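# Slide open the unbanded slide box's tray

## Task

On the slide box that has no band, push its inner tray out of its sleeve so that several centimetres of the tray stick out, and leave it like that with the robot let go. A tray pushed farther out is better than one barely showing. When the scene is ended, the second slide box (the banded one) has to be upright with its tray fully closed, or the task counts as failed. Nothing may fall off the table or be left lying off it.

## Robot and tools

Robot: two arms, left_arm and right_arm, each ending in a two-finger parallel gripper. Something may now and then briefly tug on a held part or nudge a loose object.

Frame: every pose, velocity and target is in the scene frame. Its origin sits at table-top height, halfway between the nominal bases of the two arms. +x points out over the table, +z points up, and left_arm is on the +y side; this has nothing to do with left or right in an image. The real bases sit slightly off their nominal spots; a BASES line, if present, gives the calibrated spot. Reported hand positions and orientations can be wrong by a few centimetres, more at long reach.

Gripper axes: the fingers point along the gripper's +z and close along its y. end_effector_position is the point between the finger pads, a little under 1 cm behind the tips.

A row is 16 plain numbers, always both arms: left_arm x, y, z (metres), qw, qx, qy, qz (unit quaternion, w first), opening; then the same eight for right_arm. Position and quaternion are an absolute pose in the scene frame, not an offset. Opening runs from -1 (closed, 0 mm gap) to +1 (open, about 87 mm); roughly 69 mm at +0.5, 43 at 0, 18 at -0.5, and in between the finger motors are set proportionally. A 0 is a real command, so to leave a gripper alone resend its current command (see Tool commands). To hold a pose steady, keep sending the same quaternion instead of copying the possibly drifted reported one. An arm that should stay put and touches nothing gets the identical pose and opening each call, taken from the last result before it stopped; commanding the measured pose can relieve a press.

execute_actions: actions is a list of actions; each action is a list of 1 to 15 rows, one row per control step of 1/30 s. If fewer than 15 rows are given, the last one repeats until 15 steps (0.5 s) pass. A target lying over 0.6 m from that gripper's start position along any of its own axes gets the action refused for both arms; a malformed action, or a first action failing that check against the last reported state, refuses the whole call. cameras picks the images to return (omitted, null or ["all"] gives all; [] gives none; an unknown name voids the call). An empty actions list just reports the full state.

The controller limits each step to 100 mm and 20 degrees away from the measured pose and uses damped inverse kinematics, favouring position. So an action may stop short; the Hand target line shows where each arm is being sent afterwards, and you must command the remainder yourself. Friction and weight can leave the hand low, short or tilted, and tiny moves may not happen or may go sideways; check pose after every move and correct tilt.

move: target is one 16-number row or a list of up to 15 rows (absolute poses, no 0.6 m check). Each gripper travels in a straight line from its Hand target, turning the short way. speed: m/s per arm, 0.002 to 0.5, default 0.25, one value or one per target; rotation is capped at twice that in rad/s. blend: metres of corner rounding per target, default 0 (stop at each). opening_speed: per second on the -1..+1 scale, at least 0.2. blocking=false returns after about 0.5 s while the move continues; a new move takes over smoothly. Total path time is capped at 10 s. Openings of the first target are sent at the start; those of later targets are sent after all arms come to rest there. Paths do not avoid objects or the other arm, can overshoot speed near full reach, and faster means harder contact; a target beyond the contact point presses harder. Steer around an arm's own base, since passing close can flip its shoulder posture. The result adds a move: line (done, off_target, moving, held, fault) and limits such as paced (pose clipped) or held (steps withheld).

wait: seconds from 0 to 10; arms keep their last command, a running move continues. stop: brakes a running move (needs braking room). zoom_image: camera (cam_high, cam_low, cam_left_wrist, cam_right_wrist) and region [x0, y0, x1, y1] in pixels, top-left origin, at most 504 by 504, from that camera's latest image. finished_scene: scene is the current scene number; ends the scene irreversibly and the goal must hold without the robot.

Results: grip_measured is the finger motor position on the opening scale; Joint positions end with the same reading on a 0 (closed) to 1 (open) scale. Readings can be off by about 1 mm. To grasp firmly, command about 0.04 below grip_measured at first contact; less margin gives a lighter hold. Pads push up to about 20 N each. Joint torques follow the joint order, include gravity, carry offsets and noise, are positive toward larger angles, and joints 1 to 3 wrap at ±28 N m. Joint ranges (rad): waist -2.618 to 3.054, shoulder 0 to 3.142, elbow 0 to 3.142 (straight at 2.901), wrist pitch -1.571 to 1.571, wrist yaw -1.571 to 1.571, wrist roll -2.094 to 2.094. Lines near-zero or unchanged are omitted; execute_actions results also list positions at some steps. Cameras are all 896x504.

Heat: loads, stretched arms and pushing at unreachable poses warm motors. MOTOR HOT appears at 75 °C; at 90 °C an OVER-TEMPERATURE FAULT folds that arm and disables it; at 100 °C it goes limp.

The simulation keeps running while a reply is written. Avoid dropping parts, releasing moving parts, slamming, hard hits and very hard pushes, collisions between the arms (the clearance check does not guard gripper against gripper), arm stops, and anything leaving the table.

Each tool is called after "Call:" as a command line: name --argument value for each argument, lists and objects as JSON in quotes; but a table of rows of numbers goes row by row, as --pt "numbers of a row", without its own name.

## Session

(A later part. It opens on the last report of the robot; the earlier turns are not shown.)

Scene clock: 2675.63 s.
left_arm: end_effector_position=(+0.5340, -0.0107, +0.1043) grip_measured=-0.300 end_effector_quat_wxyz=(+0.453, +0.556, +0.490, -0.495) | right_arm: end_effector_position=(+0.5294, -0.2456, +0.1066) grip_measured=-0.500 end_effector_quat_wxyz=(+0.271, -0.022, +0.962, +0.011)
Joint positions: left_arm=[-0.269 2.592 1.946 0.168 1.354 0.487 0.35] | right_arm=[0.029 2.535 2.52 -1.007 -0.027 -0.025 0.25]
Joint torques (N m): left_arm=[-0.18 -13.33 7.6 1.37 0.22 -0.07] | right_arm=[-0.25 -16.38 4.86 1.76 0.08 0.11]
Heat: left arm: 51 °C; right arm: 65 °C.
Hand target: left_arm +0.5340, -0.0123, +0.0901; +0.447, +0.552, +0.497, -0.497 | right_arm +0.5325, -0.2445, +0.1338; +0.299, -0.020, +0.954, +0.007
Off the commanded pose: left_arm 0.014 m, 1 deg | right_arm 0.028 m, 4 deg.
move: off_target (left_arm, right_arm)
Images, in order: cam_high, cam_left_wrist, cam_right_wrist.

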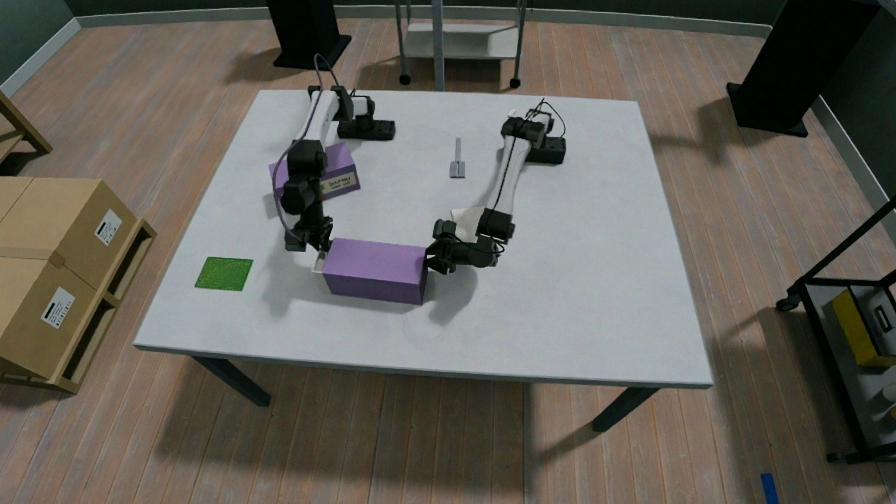

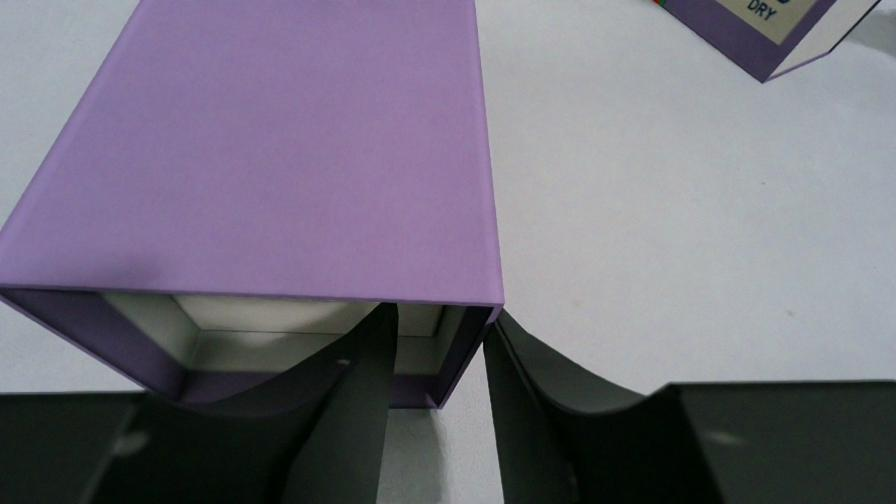

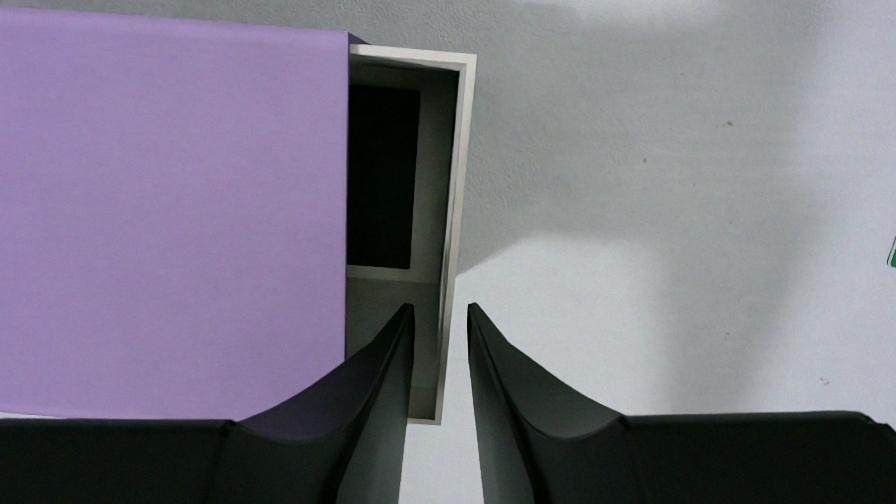

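Call:
move --target '[0.534,-0.0125,0.094,0.4477,0.5522,0.4972,-0.4972,-1,0.531,-0.2445,0.120,0.277,-0.0200,0.961,0.0063,-1]' --speed 0.06 --opening_speed 0.6 --cameras '["cam_left_wrist","cam_right_wrist","cam_high"]'

Scene clock: 2683.00 s.
left_arm: end_effector_position=(+0.5368, -0.0116, +0.1068) grip_measured=-0.893 end_effector_quat_wxyz=(+0.465, +0.564, +0.478, -0.487) | right_arm: end_effector_position=(+0.5290, -0.2468, +0.1112) grip_measured=-0.864 end_effector_quat_wxyz=(+0.271, -0.009, +0.963, +0.008)
Joint positions: left_arm=[-0.27 2.592 1.946 0.193 1.353 0.503 0.054] | right_arm=[0.029 2.541 2.55 -1.031 -0.015 -0.002 0.068]
Joint torques (N m): left_arm=[-0.32 -14.01 7.38 1.1 0.22 -0.27] | right_arm=[-0.23 -11.86 8.75 1.32 -0.02 -0.18]
Hand target: left_arm +0.5337, -0.0125, +0.0941; +0.448, +0.552, +0.497, -0.497 | right_arm +0.5308, -0.2445, +0.1200; +0.278, -0.020, +0.960, +0.006
Off the commanded pose: left_arm 0.013 m, 3 deg | right_arm 0.009 m, 1 deg.
move: off_target (left_arm)
Images, in order: cam_high, cam_left_wrist, cam_right_wrist.

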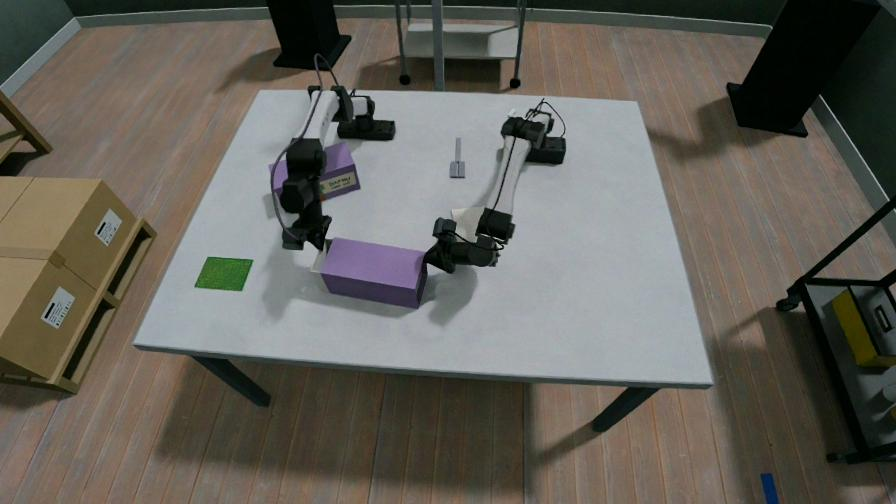

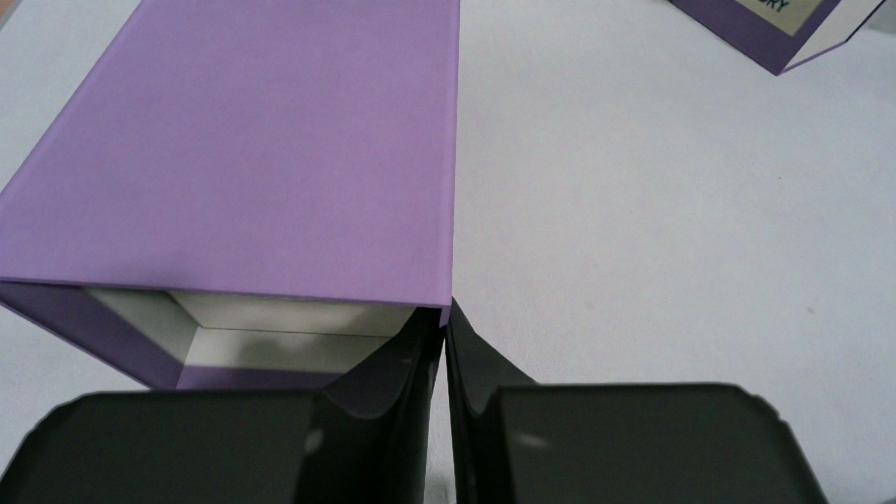

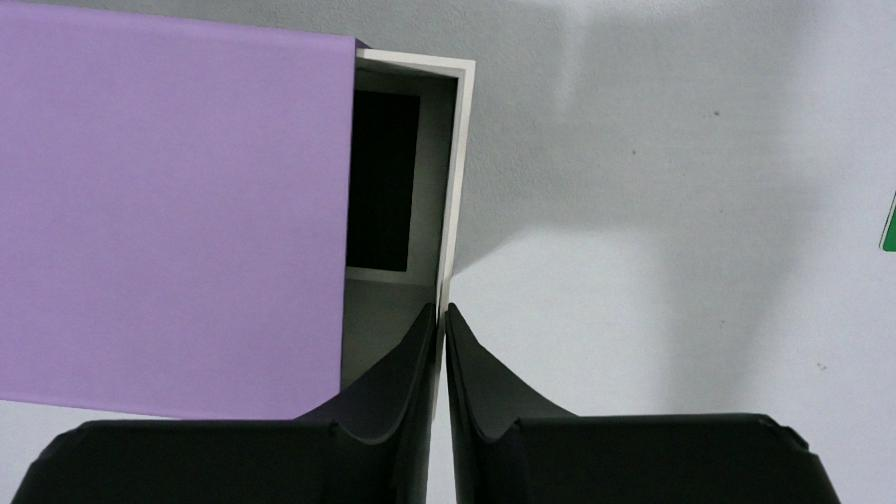

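Call:
move --target '[0.539,0.020,0.094,0.4477,0.5522,0.4972,-0.4972,-1,0.525,-0.295,0.120,0.277,-0.0200,0.961,0.0063,-1]' --speed 0.04 --cameras '["cam_left_wrist","cam_right_wrist","cam_high"]'

Call:
zoom_image --camera "cam_high" --region '[240, 110, 480, 310]'

Scene clock: 2696.67 s.
left_arm: end_effector_position=(+0.5333, -0.0115, +0.1062) grip_measured=-0.934 end_effector_quat_wxyz=(+0.473, +0.582, +0.453, -0.482) | right_arm: end_effector_position=(+0.5288, -0.2530, +0.1122) grip_measured=-0.833 end_effector_quat_wxyz=(+0.272, -0.024, +0.960, +0.052)
Joint positions: left_arm=[-0.27 2.592 1.946 0.162 1.381 0.59 0.033] | right_arm=[-0.014 2.541 2.55 -1.031 -0.13 -0.043 0.084]
Joint torques (N m): left_arm=[5.68 -15.46 6.37 0.61 0.38 -0.33] | right_arm=[-4.67 -14 5.08 1.4 0.5 -0.65]
Hand target: left_arm +0.5388, +0.0184, +0.0945; +0.452, +0.548, +0.496, -0.498 | right_arm +0.5242, -0.2938, +0.1202; +0.274, -0.019, +0.962, +0.007
Off the commanded pose: left_arm 0.034 m, 7 deg | right_arm 0.043 m, 5 deg.
move: off_target (left_arm, right_arm)
Images, in order: cam_high, cam_left_wrist, cam_right_wrist.

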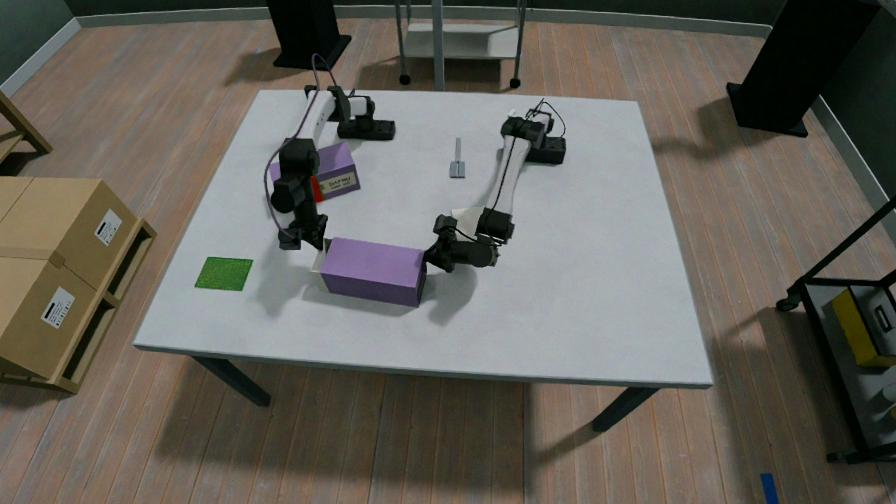

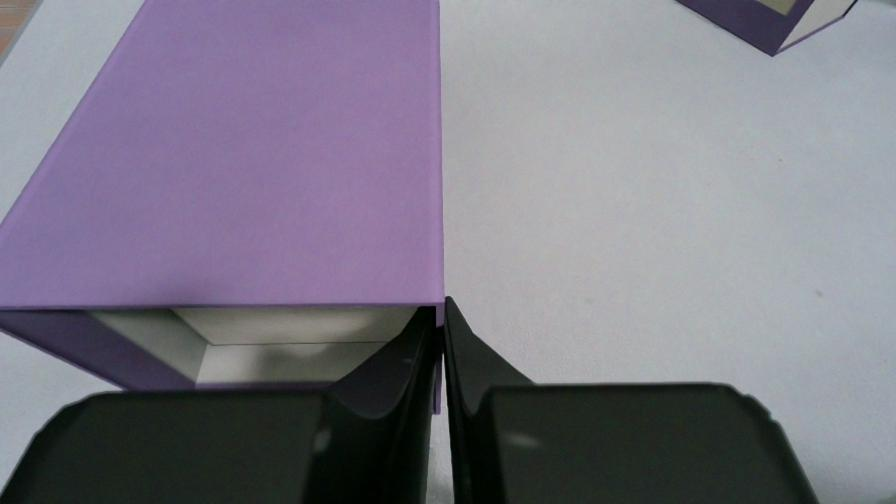

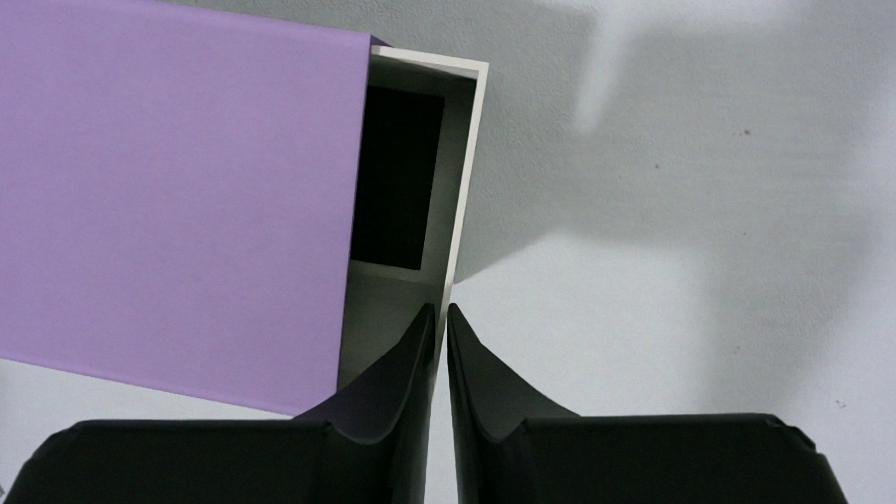

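Scaled by 2.100 from the camera's 896x504 image, which has a finer 1280x720 frame.

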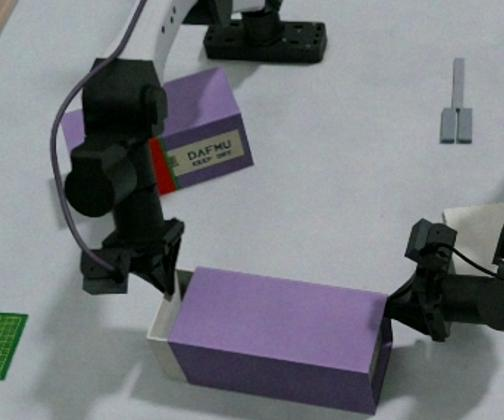

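Call:
move --target '[0.541,0.045,0.094,0.4477,0.5522,0.4972,-0.4972,-1,0.522,-0.325,0.116,0.277,-0.0200,0.961,0.0063,-1]' --speed 0.03 --cameras '["cam_left_wrist","cam_right_wrist","cam_high"]'

Call:
zoom_image --camera "cam_high" --region '[240, 110, 480, 310]'

Scene clock: 2707.77 s.
left_arm: end_effector_position=(+0.5296, -0.0063, +0.1039) grip_measured=-0.935 end_effector_quat_wxyz=(+0.474, +0.590, +0.439, -0.484) | right_arm: end_effector_position=(+0.5243, -0.2512, +0.1108) grip_measured=-0.794 end_effector_quat_wxyz=(+0.267, -0.040, +0.958, +0.095)
Joint positions: left_arm=[-0.261 2.592 1.946 0.107 1.413 0.669 0.032] | right_arm=[-0.041 2.541 2.541 -1.041 -0.234 -0.076 0.103]
Joint torques (N m): left_arm=[9.26 -16.43 5.5 0.36 0.47 -0.3] | right_arm=[-7.2 -14.2 4.75 1.41 1.12 -0.85]
Heat: left arm: 54 °C; right arm: 72 °C.
Hand target: left_arm +0.5408, +0.0413, +0.0944; +0.457, +0.544, +0.496, -0.500 | right_arm +0.5183, -0.3220, +0.1173; +0.269, -0.019, +0.963, +0.010
Off the commanded pose: left_arm 0.053 m, 9 deg | right_arm 0.074 m, 11 deg.
move: off_target (left_arm, right_arm)
Images, in order: cam_high, cam_left_wrist, cam_right_wrist.

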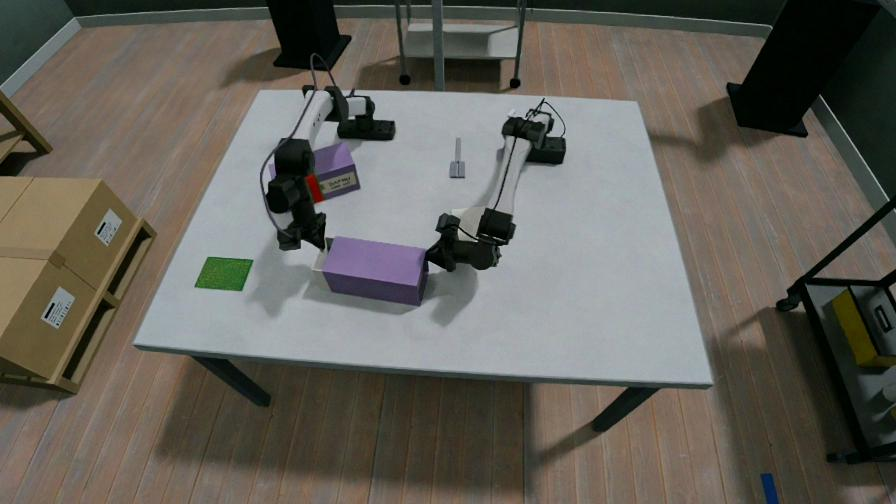

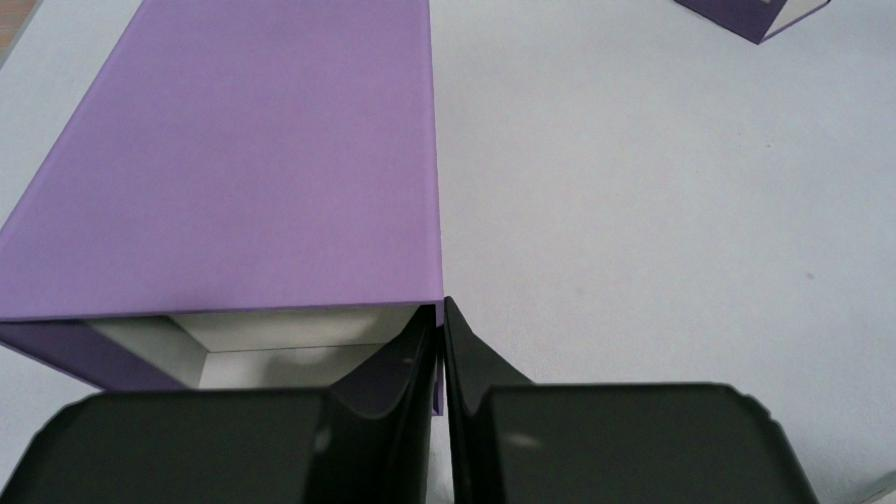

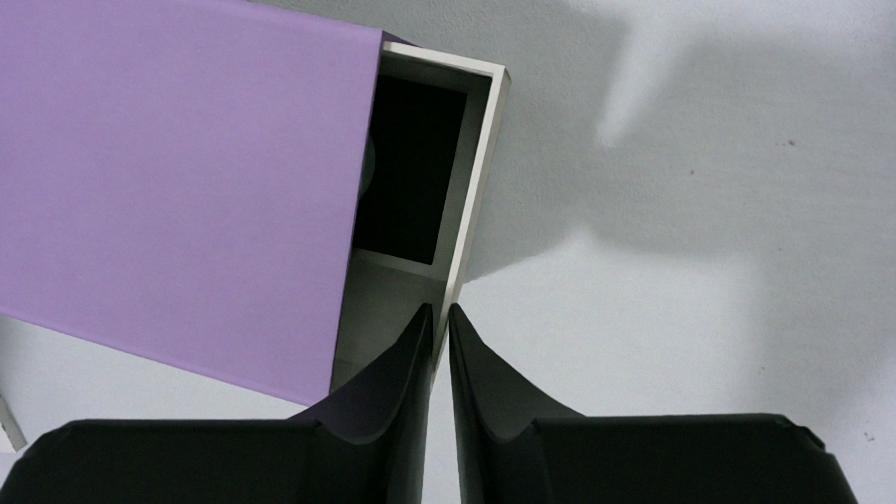

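Scaled by 2.100 from the camera's 896x504 image, which has a finer 1280x720 frame.

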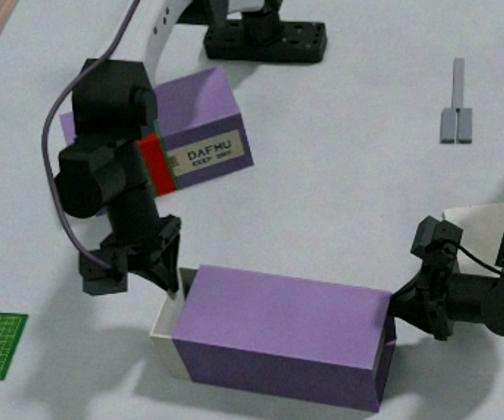

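Call:
move --target '[0.545,0.068,0.094,0.4477,0.5522,0.4972,-0.4972,-1,0.520,-0.350,0.116,0.277,-0.0200,0.961,0.0063,-1]' --speed 0.03 --cameras '["cam_left_wrist","cam_right_wrist","cam_high"]'

Call:
zoom_image --camera "cam_high" --region '[240, 110, 480, 310]'

Scene clock: 2718.47 s.
left_arm: end_effector_position=(+0.5257, +0.0035, +0.1021) grip_measured=-0.931 end_effector_quat_wxyz=(+0.473, +0.592, +0.428, -0.493) | right_arm: end_effector_position=(+0.5158, -0.2456, +0.1112) grip_measured=-0.755 end_effector_quat_wxyz=(+0.254, -0.050, +0.956, +0.134)
Joint positions: left_arm=[-0.243 2.592 1.946 0.037 1.455 0.745 0.034] | right_arm=[-0.057 2.541 2.541 -1.075 -0.322 -0.095 0.123]
Joint torques (N m): left_arm=[11.71 -16.44 5.68 0.28 0.4 -0.36] | right_arm=[-9.24 -14.32 5.38 1.43 1.7 -1.01]
Heat: left arm: 55 °C; right arm: 75 °C. Fold the right arm in close to its base, or ease its load, before you think long.
Hand target: left_arm +0.5438, +0.0632, +0.0942; +0.463, +0.538, +0.496, -0.500 | right_arm +0.5117, -0.3409, +0.1191; +0.264, -0.018, +0.964, +0.014
Off the commanded pose: left_arm 0.068 m, 10 deg | right_arm 0.105 m, 15 deg; position clipped.
MOTOR HOT: joint 2 (shoulder) of the right arm reports 75 °C; the controller's stop level is 90 °C. To cool a motor, set the load down, stop pushing, or move to a pose that needs little force.
move: off_target (left_arm, right_arm); limits=paced
Images, in order: cam_high, cam_left_wrist, cam_right_wrist.

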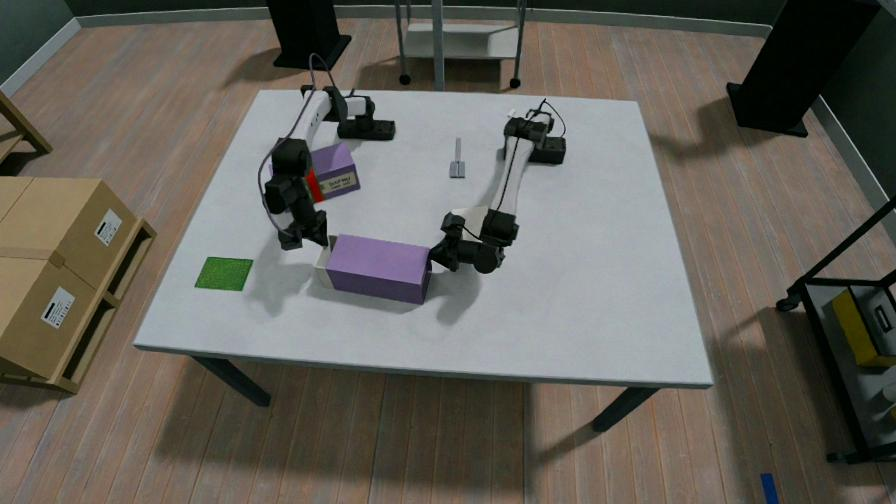

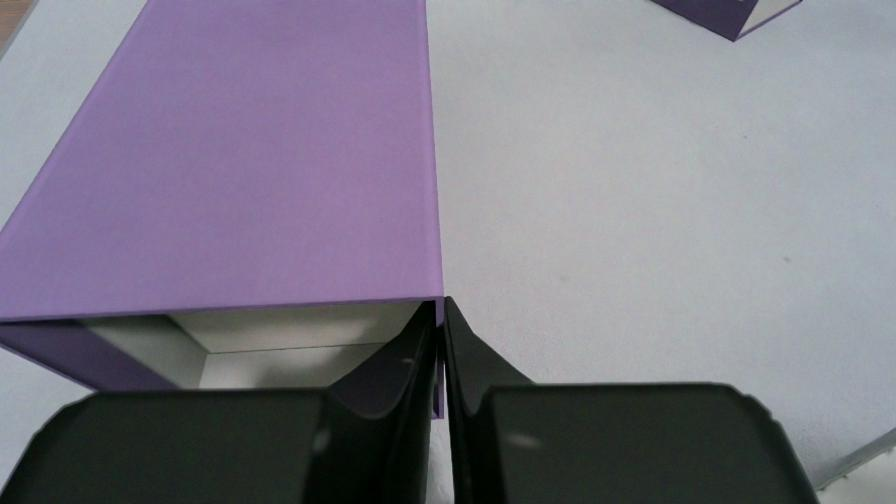

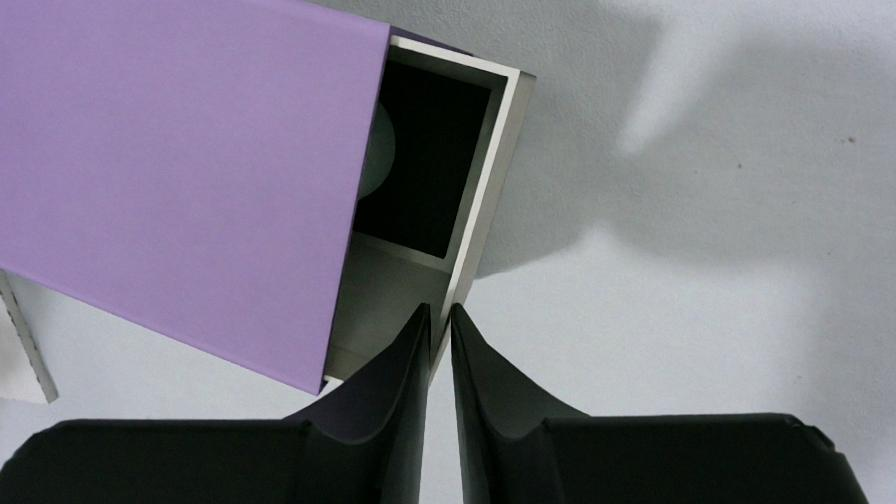

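Scaled by 2.100 from the camera's 896x504 image, which has a finer 1280x720 frame.

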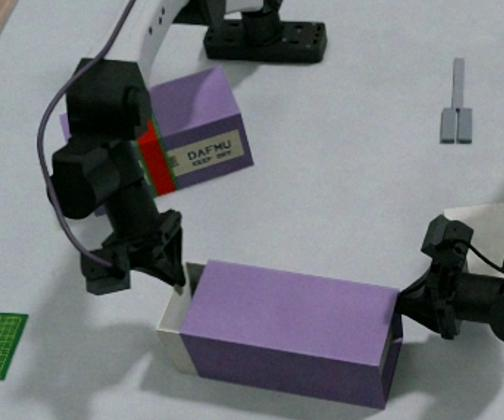

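Call:
move --pt "0.527 0.004 0.100 0.463 0.58 0.45 -0.495 -1 0.516 -0.249 0.117 0.262 -0.045 0.957 0.11 -1" --pt "0.527 0.004 0.100 0.463 0.58 0.45 -0.495 -0.4 0.516 -0.249 0.117 0.262 -0.045 0.957 0.11 -0.5" --speed 0.06 --cameras '[]'

Call:
move --pt "0.535 0.07 0.11 0.463 0.58 0.45 -0.495 -0.4 0.512 -0.249 0.18 0.262 -0.045 0.957 0.11 -0.5" --pt "0.40 0.22 0.24 0.467 0.30 0.76 -0.25 -0.4 0.38 -0.28 0.25 0.342 0.0 0.940 0.0 -0.5" --pt "0.27 0.30 0.26 0.383 0.0 0.924 0.0 -1 0.25 -0.32 0.26 0.383 0 0.924 0 -1" --speed 0.2 --blend '[0.02,0.03,0]' --cameras '["cam_high","cam_low"]'

Call:
zoom_image --camera "cam_high" --region '[240, 110, 480, 310]'

Scene clock: 2751.03 s.
Heat: left arm: 57 °C; right arm: 80 °C. Fold the right arm in close to its base, or ease its load, before you think long.
Off the commanded pose: left_arm 0.003 m, 0 deg | right_arm 0.014 m, 3 deg.
MOTOR HOT: still on. Joint 2 (shoulder) of the right arm reports 80 °C.
move: off_target (right_arm); target 2's new opening was sent with left_arm's hand 0.003 m and 3 deg from that target

Scene clock: 2757.33 s.
left_arm: end_effector_position=(+0.2714, +0.3002, +0.2504) grip_measured=-1.000 end_effector_quat_wxyz=(+0.376, +0.002, +0.927, -0.001) | right_arm: end_effector_position=(+0.2546, -0.3219, +0.2627) grip_measured=-0.959 end_effector_quat_wxyz=(+0.386, +0.003, +0.923, -0.005)
Joint positions: left_arm=[-0.098 0.918 1.042 -0.927 -0.087 -0.09 0] | right_arm=[-0.282 1.214 1.325 -0.909 -0.199 -0.212 0.021]
Joint torques (N m): left_arm=[-0.85 -1.7 10.03 1.23 -0.08 -0.15] | right_arm=[-1.11 -4.21 4.79 1.77 -0.23 -0.03]
Heat: left arm: 57 °C; right arm: 76 °C. Fold the right arm in close to its base, or ease its load, before you think long.
Hand target: left_arm +0.2700, +0.3000, +0.2599; +0.383, +0.000, +0.924, +0.000 | right_arm +0.2501, -0.3200, +0.2600; +0.383, +0.000, +0.924, +0.000
Off the commanded pose: left_arm 0.010 m, 1 deg | right_arm 0.006 m, 1 deg.
MOTOR HOT: still on. Joint 2 (shoulder) of the right arm reports 76 °C.
move: done
Images, in order: cam_high, cam_low.

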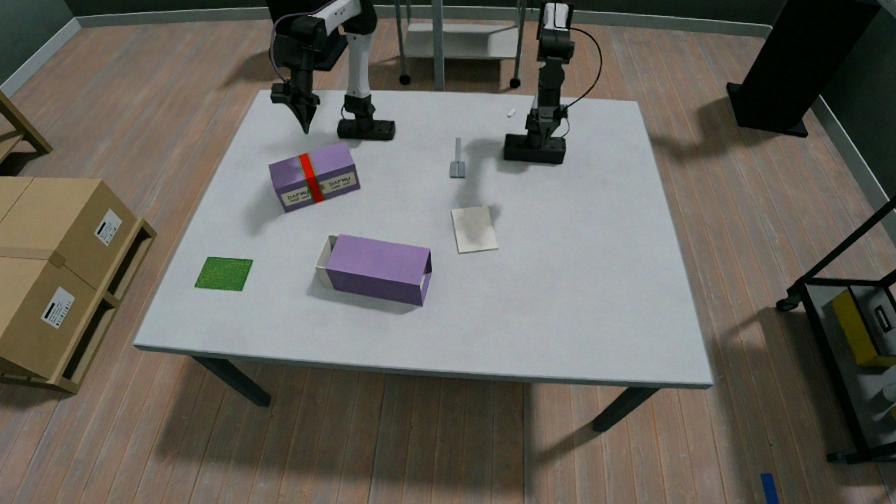

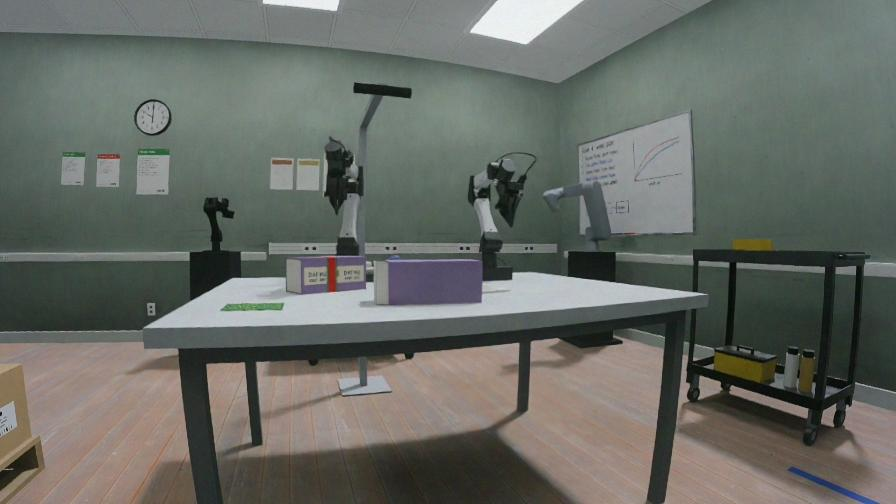

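Scaled by 2.100 from the camera's 896x504 image, which has a finer 1280x720 frame.

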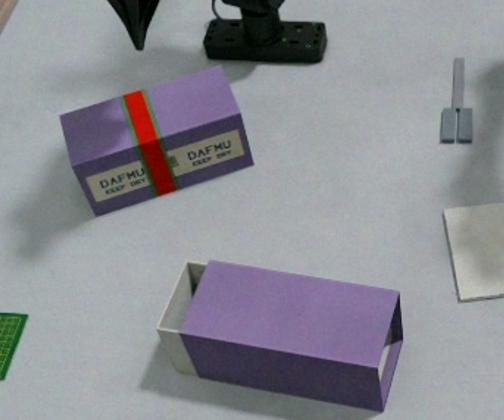

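Call:
wait --seconds 10 --cameras '[]'

Call:
move --pt "0.27 0.30 0.26 0.383 0.0 0.924 0.0 -1 0.40 -0.27 0.25 0.342 0.05 0.937 -0.02 -1" --pt "0.27 0.30 0.26 0.383 0.0 0.924 0.0 -1 0.545 -0.240 0.165 0.3404 0.0900 0.9354 -0.0328 -1" --speed 0.2 --blend '[0.02,0]'

Call:
zoom_image --camera "cam_high" --region '[280, 190, 440, 320]'

Scene clock: 2795.90 s.
Heat: left arm: 48 °C; right arm: 55 °C.
Tool commands: left_gripper/opening=-1.0 right_gripper/opening=-1.0
Off the commanded pose: left_arm 0.010 m, 1 deg | right_arm 0.006 m, 1 deg.
MOTOR HOT: cleared for the motors of the right arm.
wait: 10.00 s; at rest from the start

Scene clock: 2798.67 s.
left_arm: end_effector_position=(+0.2714, +0.3004, +0.2504) grip_measured=-1.000 end_effector_quat_wxyz=(+0.376, +0.001, +0.927, -0.001) | right_arm: end_effector_position=(+0.5415, -0.2402, +0.1540) grip_measured=-0.959 end_effector_quat_wxyz=(+0.329, +0.086, +0.940, -0.030)
Joint positions: left_arm=[-0.098 0.918 1.042 -0.927 -0.088 -0.092 0] | right_arm=[0.075 2.497 2.59 -1.006 0.148 0.189 0.021]
Joint torques (N m): left_arm=[-0.8 -1.69 10.21 1.23 -0.09 -0.1] | right_arm=[-0.4 -11.55 9.07 1.6 0.18 0.15]
Hand target: left_arm +0.2700, +0.3000, +0.2599; +0.383, +0.000, +0.924, +0.000 | right_arm +0.5447, -0.2401, +0.1650; +0.342, +0.090, +0.935, -0.033
Off the commanded pose: left_arm 0.010 m, 1 deg | right_arm 0.012 m, 2 deg.
move: off_target (right_arm)

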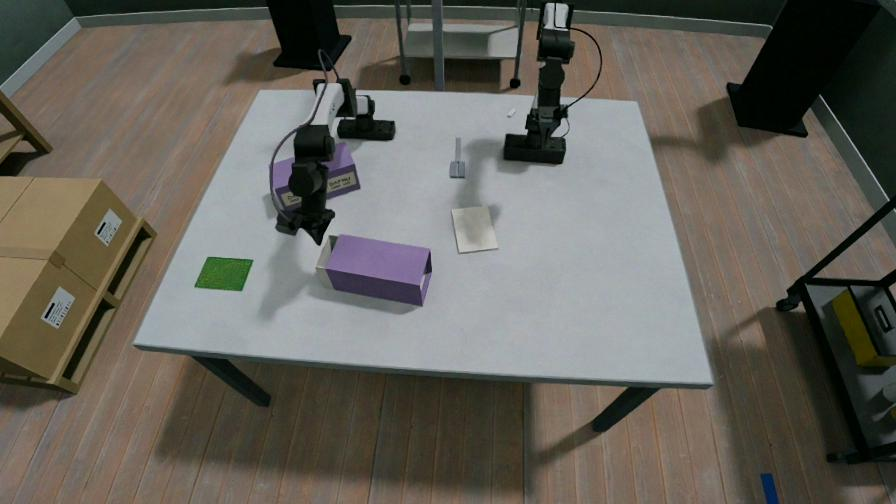

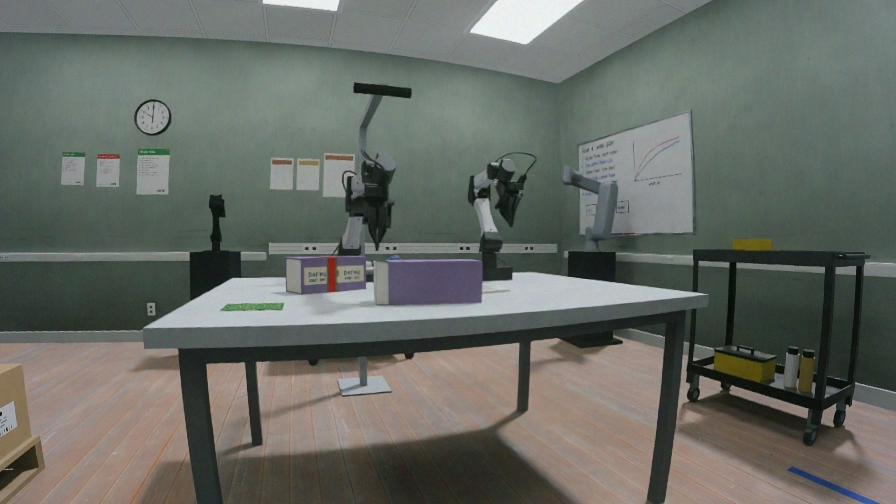

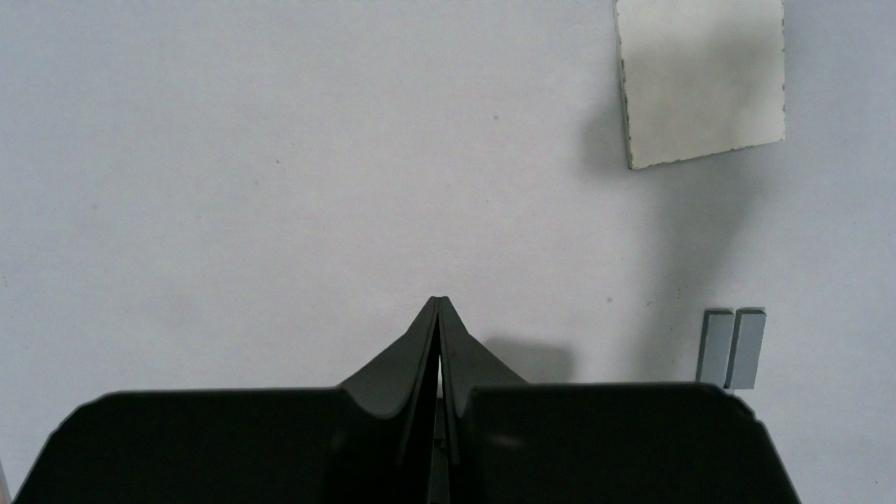

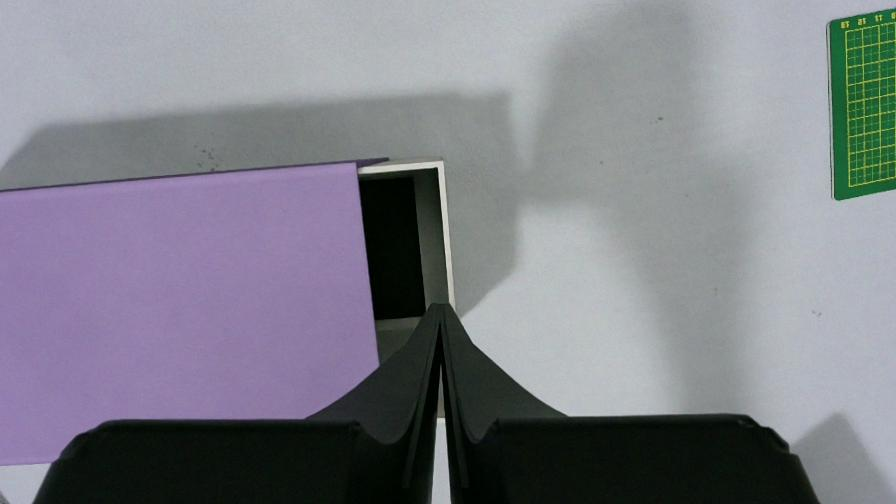

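Scaled by 3.150 from the camera's 896x504 image, which has a finer 1280x720 frame.

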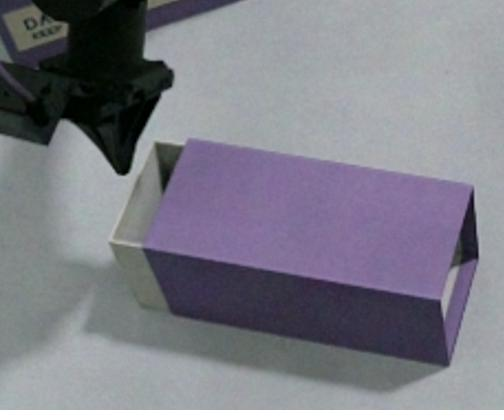

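Call:
move --pt "0.27 0.30 0.26 0.383 0.0 0.924 0.0 -1 0.546 -0.229 0.145 0.3415 0.0533 0.9382 -0.0194 -1" --pt "0.27 0.30 0.26 0.383 0.0 0.924 0.0 -1 0.546 -0.229 0.128 0.3415 0.0533 0.9382 -0.0194 -1" --speed 0.06 --cameras '["cam_high","cam_low","cam_right_wrist"]'

Call:
zoom_image --camera "cam_high" --region '[280, 190, 440, 320]'

Call:
zoom_image --camera "cam_right_wrist" --region '[320, 180, 560, 420]'

Scene clock: 2818.43 s.
left_arm: end_effector_position=(+0.2713, +0.3004, +0.2503) grip_measured=-1.000 end_effector_quat_wxyz=(+0.376, +0.001, +0.927, -0.001) | right_arm: end_effector_position=(+0.5421, -0.2323, +0.1007) grip_measured=-0.959 end_effector_quat_wxyz=(+0.313, +0.058, +0.948, -0.028)
Joint positions: left_arm=[-0.098 0.918 1.042 -0.927 -0.088 -0.092 0] | right_arm=[0.085 2.469 2.338 -0.811 0.129 0.149 0.021]
Joint torques (N m): left_arm=[-0.87 -1.7 10.32 1.3 -0.05 -0.13] | right_arm=[-0.5 -16.03 5.22 1.9 -0.07 -0.06]
Heat: left arm: 46 °C; right arm: 63 °C.
Hand target: left_arm +0.2700, +0.3000, +0.2599; +0.383, +0.000, +0.924, +0.000 | right_arm +0.5456, -0.2291, +0.1279; +0.341, +0.053, +0.938, -0.020
Off the commanded pose: left_arm 0.010 m, 1 deg | right_arm 0.028 m, 4 deg.
move: off_target (right_arm)
Images, in order: cam_high, cam_low, cam_right_wrist.

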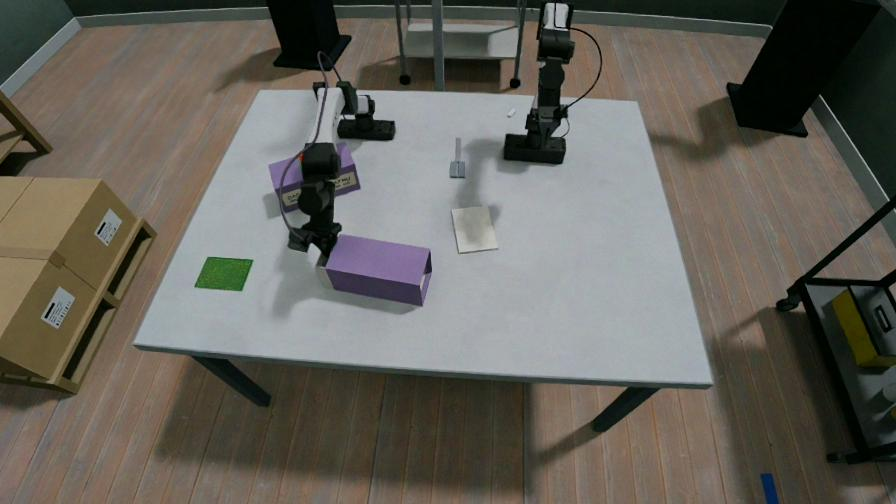

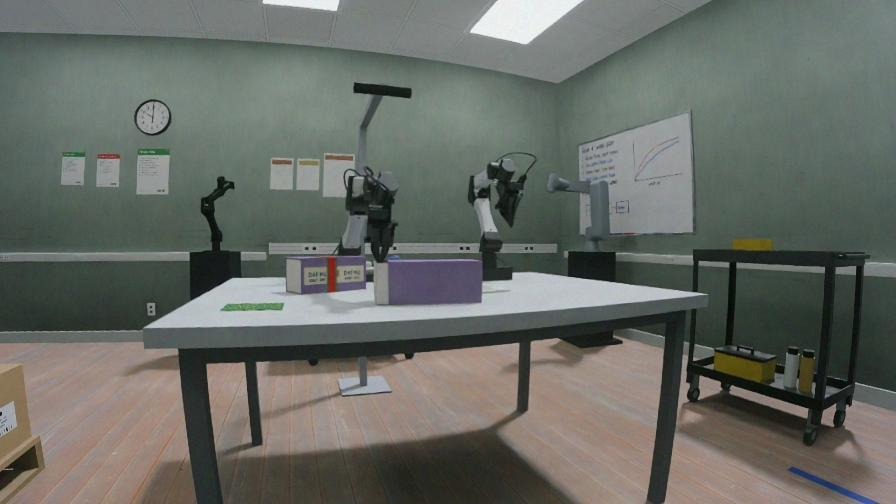

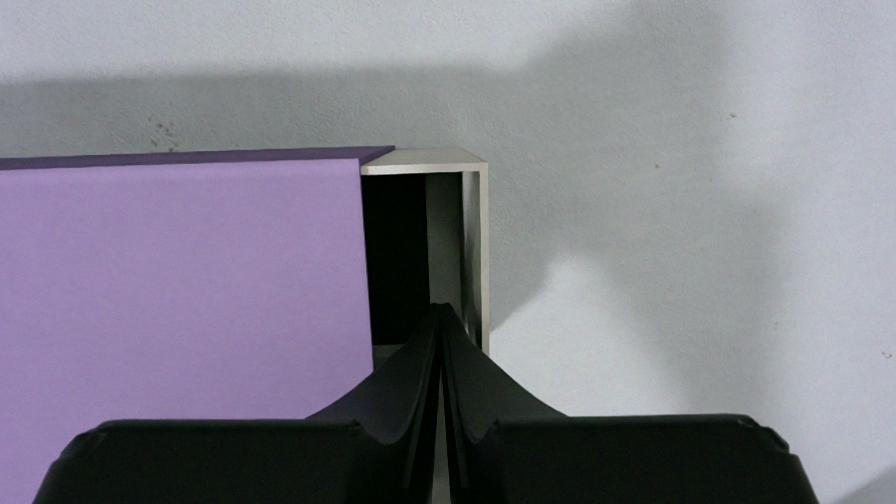

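Scaled by 3.150 from the camera's 896x504 image, which has a finer 1280x720 frame.

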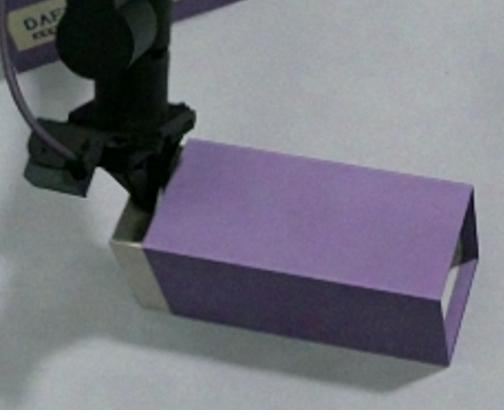

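Scaled by 2.100 from the camera's 896x504 image, which has a finer 1280x720 frame.

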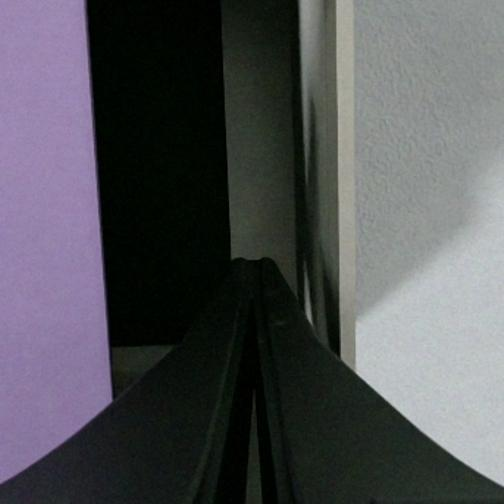

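Call:
move --pt "0.27 0.30 0.26 0.383 0.0 0.924 0.0 -1 0.5455 -0.2295 0.122 0.33 0.0533 0.9422 -0.0194 0.3" --opening_speed 0.4 --cameras '["cam_high","cam_low","cam_right_wrist"]'

Call:
zoom_image --camera "cam_high" --region '[280, 190, 440, 320]'

Scene clock: 2833.87 s.
left_arm: end_effector_position=(+0.2713, +0.3004, +0.2503) grip_measured=-1.000 end_effector_quat_wxyz=(+0.376, +0.001, +0.927, -0.001) | right_arm: end_effector_position=(+0.5419, -0.2317, +0.1007) grip_measured=+0.297 end_effector_quat_wxyz=(+0.312, +0.054, +0.948, -0.023)
Joint positions: left_arm=[-0.098 0.918 1.042 -0.927 -0.088 -0.092 0] | right_arm=[0.083 2.469 2.339 -0.813 0.118 0.143 0.648]
Joint torques (N m): left_arm=[-0.8 -1.77 10.15 1.21 -0.06 -0.11] | right_arm=[-0.47 -13.75 8.25 1.53 0 0.03]
Heat: left arm: 44 °C; right arm: 74 °C.
Hand target: left_arm +0.2700, +0.3000, +0.2599; +0.383, +0.000, +0.924, +0.000 | right_arm +0.5452, -0.2294, +0.1218; +0.330, +0.053, +0.942, -0.019
Off the commanded pose: left_arm 0.010 m, 1 deg | right_arm 0.022 m, 2 deg.
move: off_target (right_arm)
Images, in order: cam_high, cam_low, cam_right_wrist.

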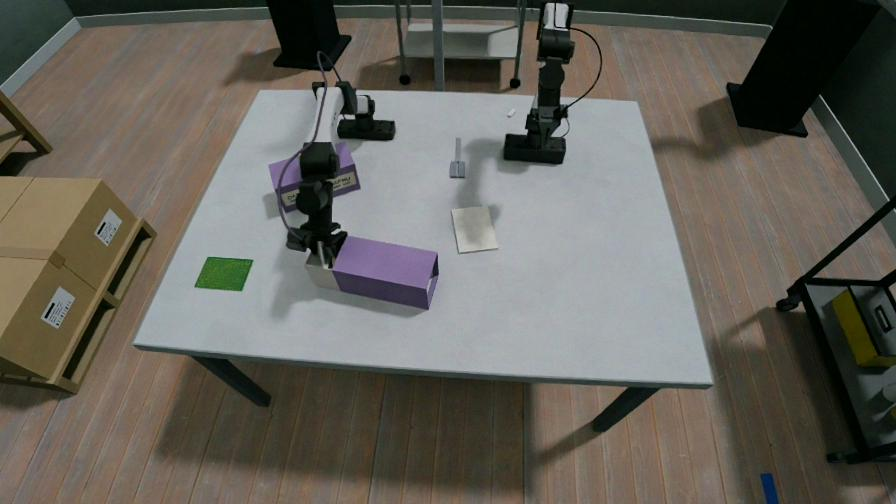

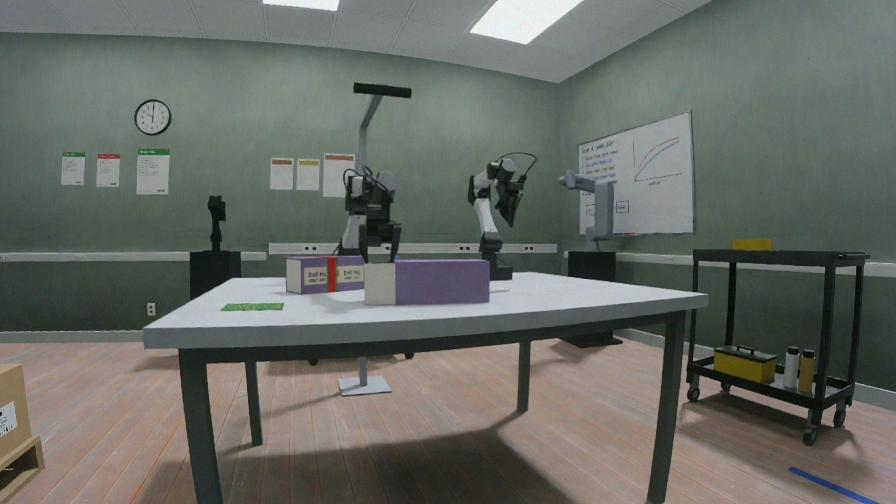

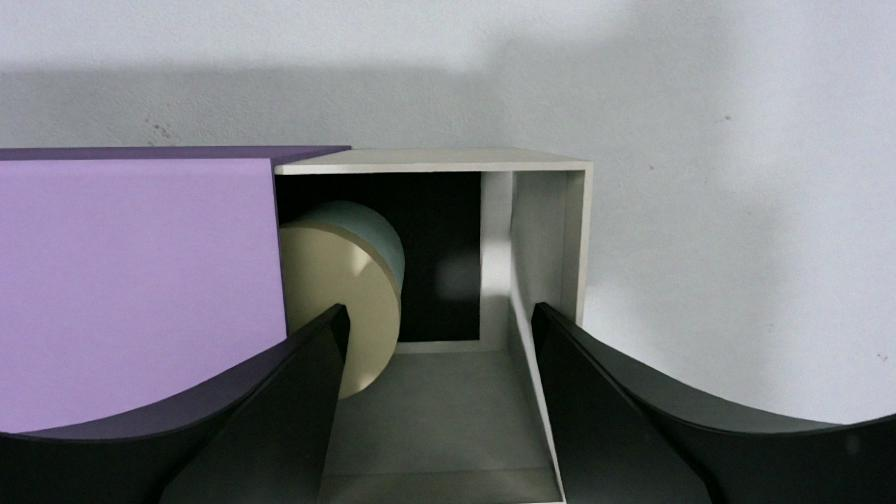

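Scaled by 3.150 from the camera's 896x504 image, which has a finer 1280x720 frame.

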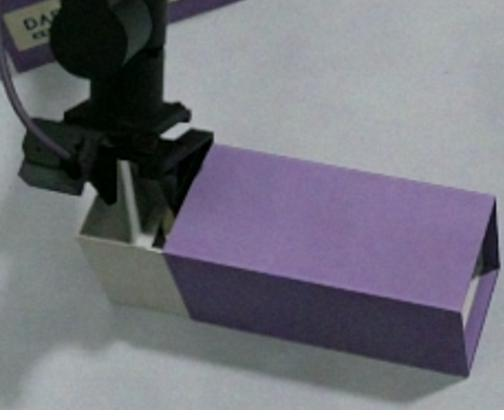

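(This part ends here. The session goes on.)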